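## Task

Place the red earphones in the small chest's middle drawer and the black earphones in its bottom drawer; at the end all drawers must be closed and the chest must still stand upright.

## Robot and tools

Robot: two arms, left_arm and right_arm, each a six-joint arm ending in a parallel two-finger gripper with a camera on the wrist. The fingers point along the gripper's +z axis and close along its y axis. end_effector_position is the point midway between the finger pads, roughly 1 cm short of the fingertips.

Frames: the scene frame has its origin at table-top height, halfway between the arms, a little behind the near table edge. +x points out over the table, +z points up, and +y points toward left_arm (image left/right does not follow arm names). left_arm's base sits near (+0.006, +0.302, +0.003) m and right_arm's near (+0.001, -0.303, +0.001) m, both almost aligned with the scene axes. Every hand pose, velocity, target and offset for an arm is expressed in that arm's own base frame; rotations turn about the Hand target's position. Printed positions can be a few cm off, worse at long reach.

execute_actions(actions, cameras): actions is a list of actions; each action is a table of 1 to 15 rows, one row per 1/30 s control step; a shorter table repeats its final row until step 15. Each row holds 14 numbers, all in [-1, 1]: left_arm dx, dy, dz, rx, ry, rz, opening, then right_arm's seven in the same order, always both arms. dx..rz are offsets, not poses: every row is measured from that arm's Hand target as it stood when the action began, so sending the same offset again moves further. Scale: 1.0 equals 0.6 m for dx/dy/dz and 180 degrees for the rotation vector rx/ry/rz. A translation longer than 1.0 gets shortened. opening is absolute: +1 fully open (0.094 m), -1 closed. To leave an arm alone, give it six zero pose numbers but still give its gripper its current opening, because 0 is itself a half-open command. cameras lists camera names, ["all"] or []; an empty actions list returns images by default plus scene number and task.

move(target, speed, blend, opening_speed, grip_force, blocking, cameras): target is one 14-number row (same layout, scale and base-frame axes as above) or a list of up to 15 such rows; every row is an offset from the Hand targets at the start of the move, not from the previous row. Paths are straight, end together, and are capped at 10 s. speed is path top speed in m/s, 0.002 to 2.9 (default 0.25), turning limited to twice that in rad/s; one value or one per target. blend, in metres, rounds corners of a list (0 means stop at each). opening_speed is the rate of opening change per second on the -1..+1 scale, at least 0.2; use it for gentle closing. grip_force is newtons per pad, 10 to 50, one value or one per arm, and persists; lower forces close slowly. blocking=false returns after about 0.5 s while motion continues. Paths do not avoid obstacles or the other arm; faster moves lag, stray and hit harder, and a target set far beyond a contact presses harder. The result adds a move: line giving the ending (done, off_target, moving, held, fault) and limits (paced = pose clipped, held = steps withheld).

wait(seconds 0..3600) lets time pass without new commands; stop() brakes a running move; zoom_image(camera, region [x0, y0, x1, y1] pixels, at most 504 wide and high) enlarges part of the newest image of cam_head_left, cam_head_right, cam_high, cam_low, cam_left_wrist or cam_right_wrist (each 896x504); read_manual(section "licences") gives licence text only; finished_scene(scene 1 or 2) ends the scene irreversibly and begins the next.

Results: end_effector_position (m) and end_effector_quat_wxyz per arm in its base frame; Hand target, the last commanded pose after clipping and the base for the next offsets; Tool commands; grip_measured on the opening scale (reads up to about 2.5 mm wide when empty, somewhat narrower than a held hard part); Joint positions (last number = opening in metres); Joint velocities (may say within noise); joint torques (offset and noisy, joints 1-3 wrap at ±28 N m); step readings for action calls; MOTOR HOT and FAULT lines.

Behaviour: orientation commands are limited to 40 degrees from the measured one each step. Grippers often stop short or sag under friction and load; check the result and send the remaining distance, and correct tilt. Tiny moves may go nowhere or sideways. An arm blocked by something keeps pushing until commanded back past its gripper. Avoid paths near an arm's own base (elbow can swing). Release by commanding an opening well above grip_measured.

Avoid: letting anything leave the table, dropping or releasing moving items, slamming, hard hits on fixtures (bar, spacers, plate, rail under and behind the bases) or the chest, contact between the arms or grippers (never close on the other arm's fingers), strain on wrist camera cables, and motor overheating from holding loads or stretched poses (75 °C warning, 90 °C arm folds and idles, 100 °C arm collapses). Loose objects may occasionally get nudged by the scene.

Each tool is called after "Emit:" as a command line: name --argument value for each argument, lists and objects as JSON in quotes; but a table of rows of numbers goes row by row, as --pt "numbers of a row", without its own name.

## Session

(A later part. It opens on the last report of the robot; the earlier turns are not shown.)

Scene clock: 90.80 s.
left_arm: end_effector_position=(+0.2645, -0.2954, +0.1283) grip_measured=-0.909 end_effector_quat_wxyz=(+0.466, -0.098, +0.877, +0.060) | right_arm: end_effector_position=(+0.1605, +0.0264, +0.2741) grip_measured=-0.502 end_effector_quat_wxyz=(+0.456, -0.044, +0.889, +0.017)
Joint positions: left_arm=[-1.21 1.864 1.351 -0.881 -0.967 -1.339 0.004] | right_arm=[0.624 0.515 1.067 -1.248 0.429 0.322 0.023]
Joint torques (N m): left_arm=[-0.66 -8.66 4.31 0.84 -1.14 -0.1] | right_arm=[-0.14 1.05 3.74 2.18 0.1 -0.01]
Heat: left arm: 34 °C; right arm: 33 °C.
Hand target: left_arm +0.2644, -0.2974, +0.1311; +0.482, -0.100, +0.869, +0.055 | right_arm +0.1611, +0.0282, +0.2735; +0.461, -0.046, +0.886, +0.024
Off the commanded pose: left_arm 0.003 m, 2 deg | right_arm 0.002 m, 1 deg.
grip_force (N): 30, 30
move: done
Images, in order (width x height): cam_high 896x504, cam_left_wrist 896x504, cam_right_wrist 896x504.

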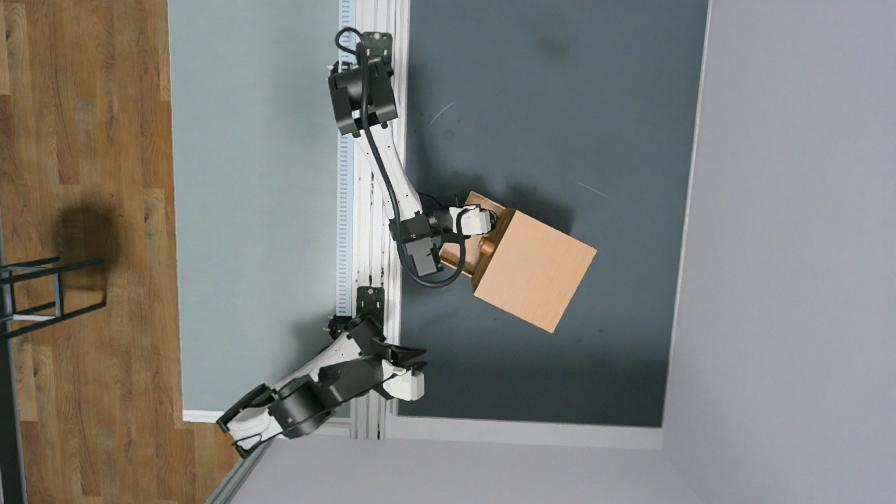

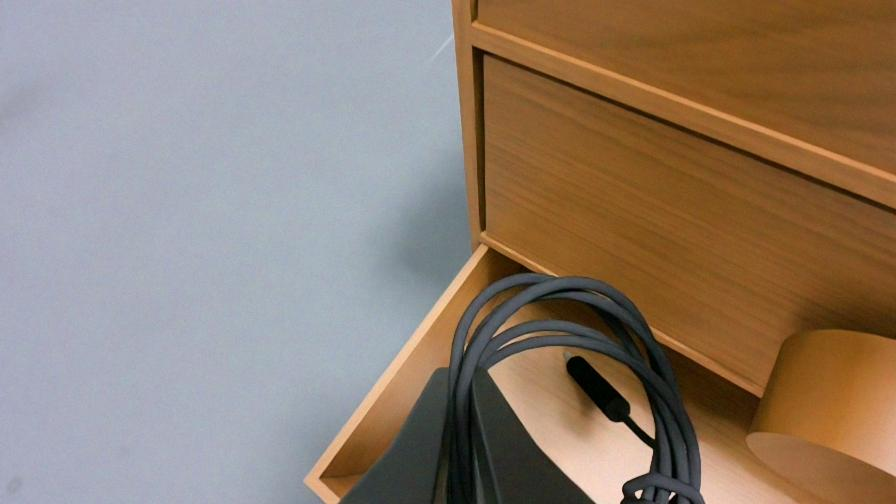

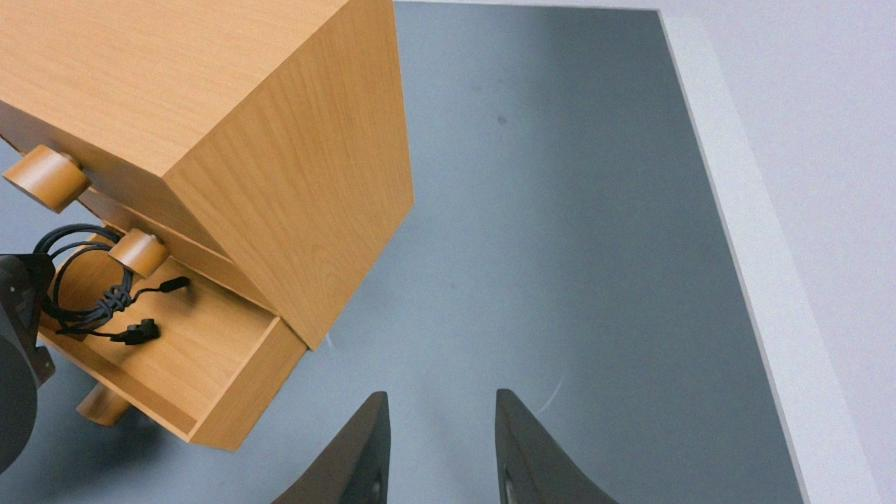

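Emit:
move --pt "-0.003 0 -0.063 0 0 0 -1 0 0 0 0 0 0 -0.5" --pt "-0.003 0 -0.063 0 0 0 -0.55 0 0 0 0 0 0 -0.5" --speed 0.12 --opening_speed 0.6 --cameras '["cam_right_wrist","cam_left_wrist"]'

Emit:
zoom_image --camera "cam_right_wrist" --region '[0, 60, 400, 460]'

Scene clock: 93.37 s.
left_arm: end_effector_position=(+0.2629, -0.2972, +0.0931) grip_measured=-0.553 end_effector_quat_wxyz=(+0.467, -0.098, +0.877, +0.056) | right_arm: end_effector_position=(+0.1605, +0.0264, +0.2742) grip_measured=-0.502 end_effector_quat_wxyz=(+0.456, -0.044, +0.889, +0.017)
Joint positions: left_arm=[-1.216 1.908 1.261 -0.743 -0.968 -1.344 0.021] | right_arm=[0.624 0.515 1.067 -1.247 0.429 0.322 0.023]
Joint torques (N m): left_arm=[-0.54 -8.32 3.85 0.78 -1.14 -0.12] | right_arm=[-0.14 1.02 3.75 2.19 0.1 0]
Heat: left arm: 34 °C; right arm: 33 °C.
Hand target: left_arm +0.2625, -0.2974, +0.0934; +0.482, -0.100, +0.869, +0.055 | right_arm +0.1611, +0.0282, +0.2735; +0.461, -0.046, +0.886, +0.024
Off the commanded pose: left_arm 0.000 m, 2 deg | right_arm 0.002 m, 1 deg.
grip_force (N): 30, 30
move: done
Images, in order (width x height): cam_left_wrist 896x504, cam_right_wrist 896x504.

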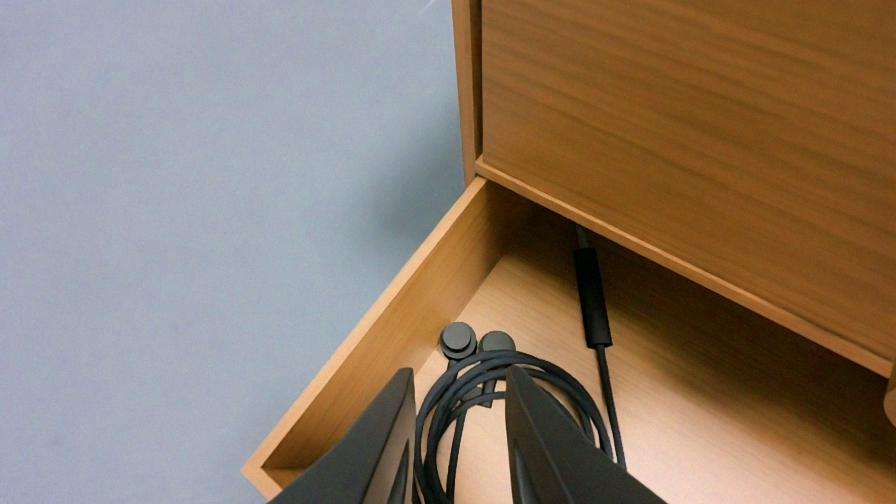

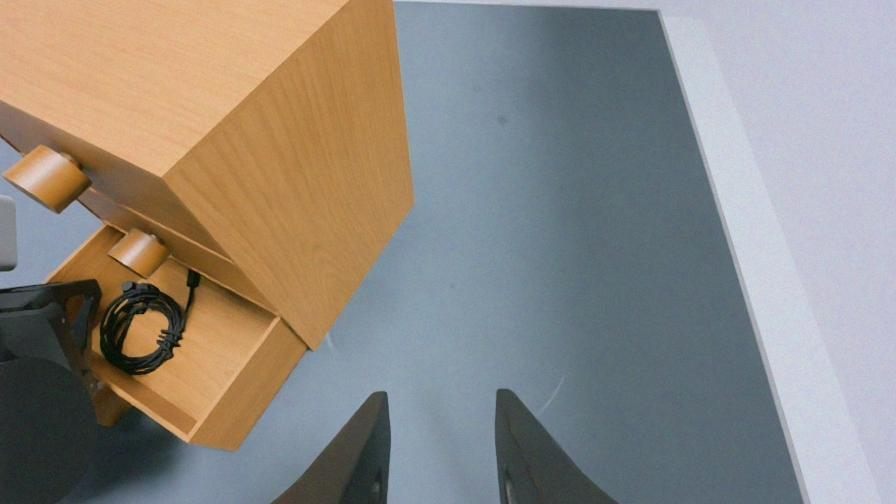

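Scaled by 1.260 from the camera's image (finer frame: 1280x720).

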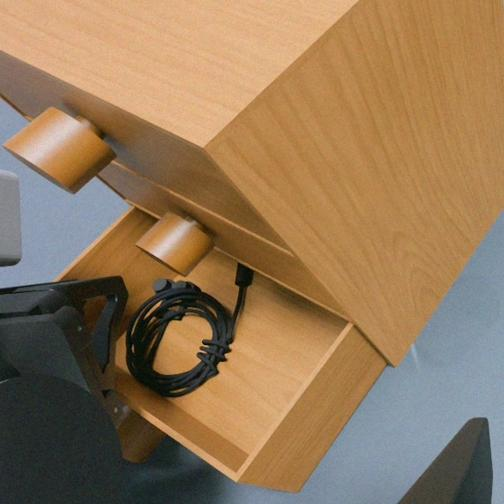

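Emit:
move --pt "-0.03 0.02 0.18 0 0 0 -0.55 0 0 0 0 0 0 -0.5" --pt "-0.21 0.1 0.16 -0.04 -0.09 -0.16 -1 0 0 0 0 0 0 -0.5" --pt "-0.1925 -0.022 -0.052 -0.052 -0.112 -0.198 -1 0 0 0 0 0 0 -0.5" --pt "0.04 -0.132 -0.052 -0.052 -0.112 -0.198 -1 0 0 0 0 0 0 -0.5" --speed '[0.2,0.25,0.2,0.12]' --blend '[0.03,0,0,0]' --cameras '["cam_left_wrist","cam_right_wrist","cam_high"]'

Scene clock: 102.67 s.
left_arm: end_effector_position=(+0.2741, -0.3653, +0.0543) grip_measured=-0.994 end_effector_quat_wxyz=(+0.604, +0.129, +0.769, -0.166) | right_arm: end_effector_position=(+0.1605, +0.0264, +0.2742) grip_measured=-0.502 end_effector_quat_wxyz=(+0.456, -0.044, +0.889, +0.017)
Joint positions: left_arm=[-1.183 2.073 0.667 1.113 -0.728 -0.299 0] | right_arm=[0.624 0.515 1.067 -1.247 0.429 0.322 0.023]
Joint torques (N m): left_arm=[2.78 -7.02 7.23 2.01 0.21 0.09] | right_arm=[-0.14 1.03 3.74 2.18 0.1 -0.01]
Heat: left arm: 33 °C; right arm: 34 °C.
Hand target: left_arm +0.2866, -0.3765, +0.0620; +0.608, +0.123, +0.763, -0.182 | right_arm +0.1611, +0.0282, +0.2735; +0.461, -0.046, +0.886, +0.024
Off the commanded pose: left_arm 0.019 m, 2 deg | right_arm 0.002 m, 1 deg.
grip_force (N): 30, 30
move: off_target (left_arm)
Images, in order (width x height): cam_high 896x504, cam_left_wrist 896x504, cam_right_wrist 896x504.

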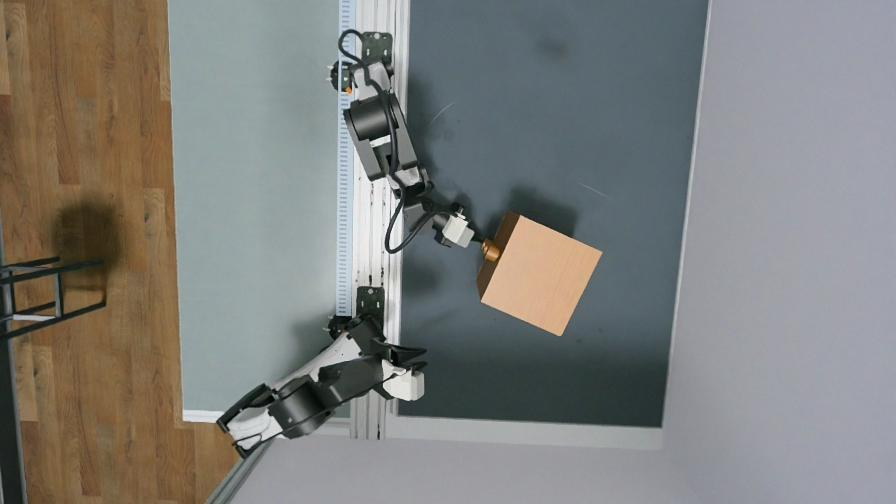

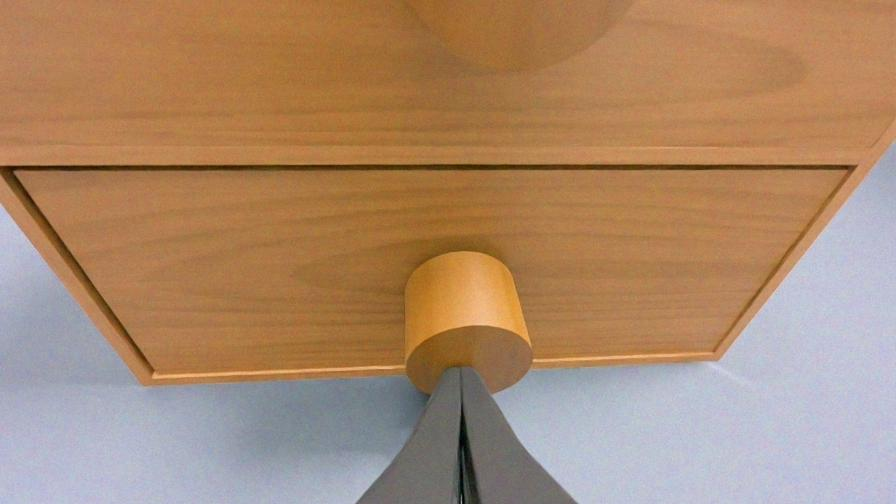

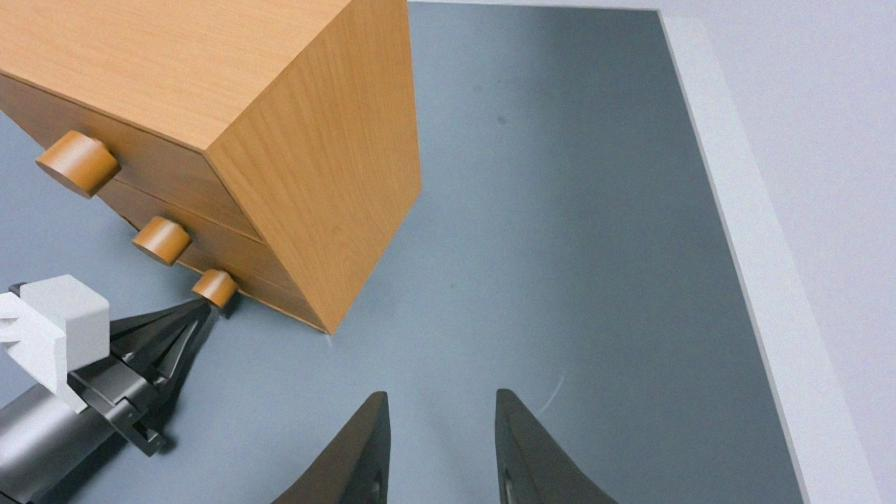

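Emit:
move --target '[-0.12,0.06,0.06,0,0,0,-1,0,0,0,0,0,0,-0.5]' --speed 0.25 --cameras '["cam_left_wrist","cam_right_wrist"]'

Emit:
zoom_image --camera "cam_right_wrist" --region '[0, 60, 400, 360]'

Scene clock: 104.40 s.
left_arm: end_effector_position=(+0.2181, -0.3417, +0.0896) grip_measured=-0.994 end_effector_quat_wxyz=(+0.605, +0.134, +0.766, -0.169) | right_arm: end_effector_position=(+0.1605, +0.0264, +0.2742) grip_measured=-0.502 end_effector_quat_wxyz=(+0.456, -0.044, +0.889, +0.017)
Joint positions: left_arm=[-1.335 1.81 0.51 0.971 -0.862 -0.352 0] | right_arm=[0.624 0.515 1.067 -1.247 0.429 0.322 0.023]
Joint torques (N m): left_arm=[-0.57 -9.03 3.07 1.94 -0.39 -0.16] | right_arm=[-0.14 1.05 3.75 2.18 0.1 0]
Heat: left arm: 33 °C; right arm: 34 °C.
Hand target: left_arm +0.2146, -0.3406, +0.0981; +0.608, +0.123, +0.763, -0.182 | right_arm +0.1611, +0.0282, +0.2735; +0.461, -0.046, +0.886, +0.024
Off the commanded pose: left_arm 0.009 m, 2 deg | right_arm 0.002 m, 1 deg.
grip_force (N): 30, 30
move: done

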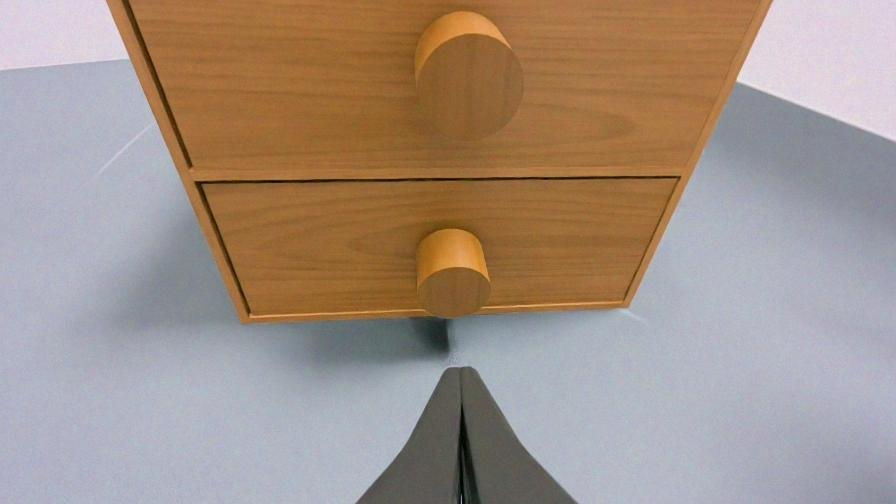

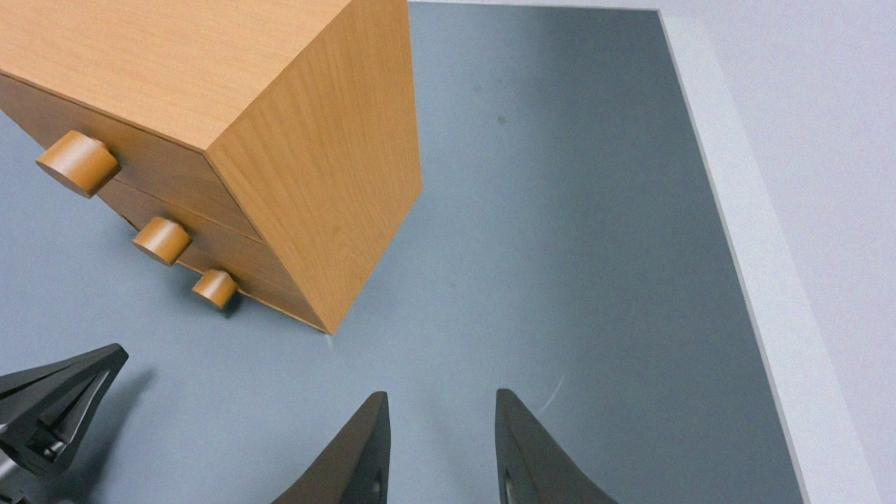

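Scaled by 1.260 from the camera's image (finer frame: 1280x720).

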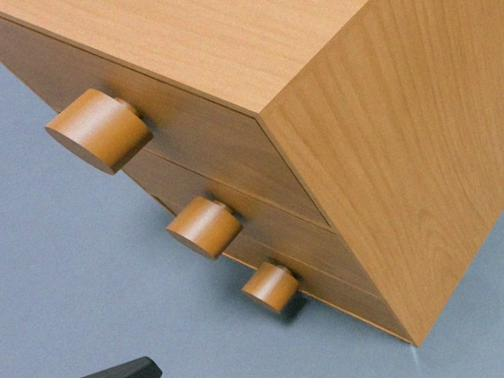

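All shut.

Emit:
finished_scene --scene 1

The scene is finished: the task was done.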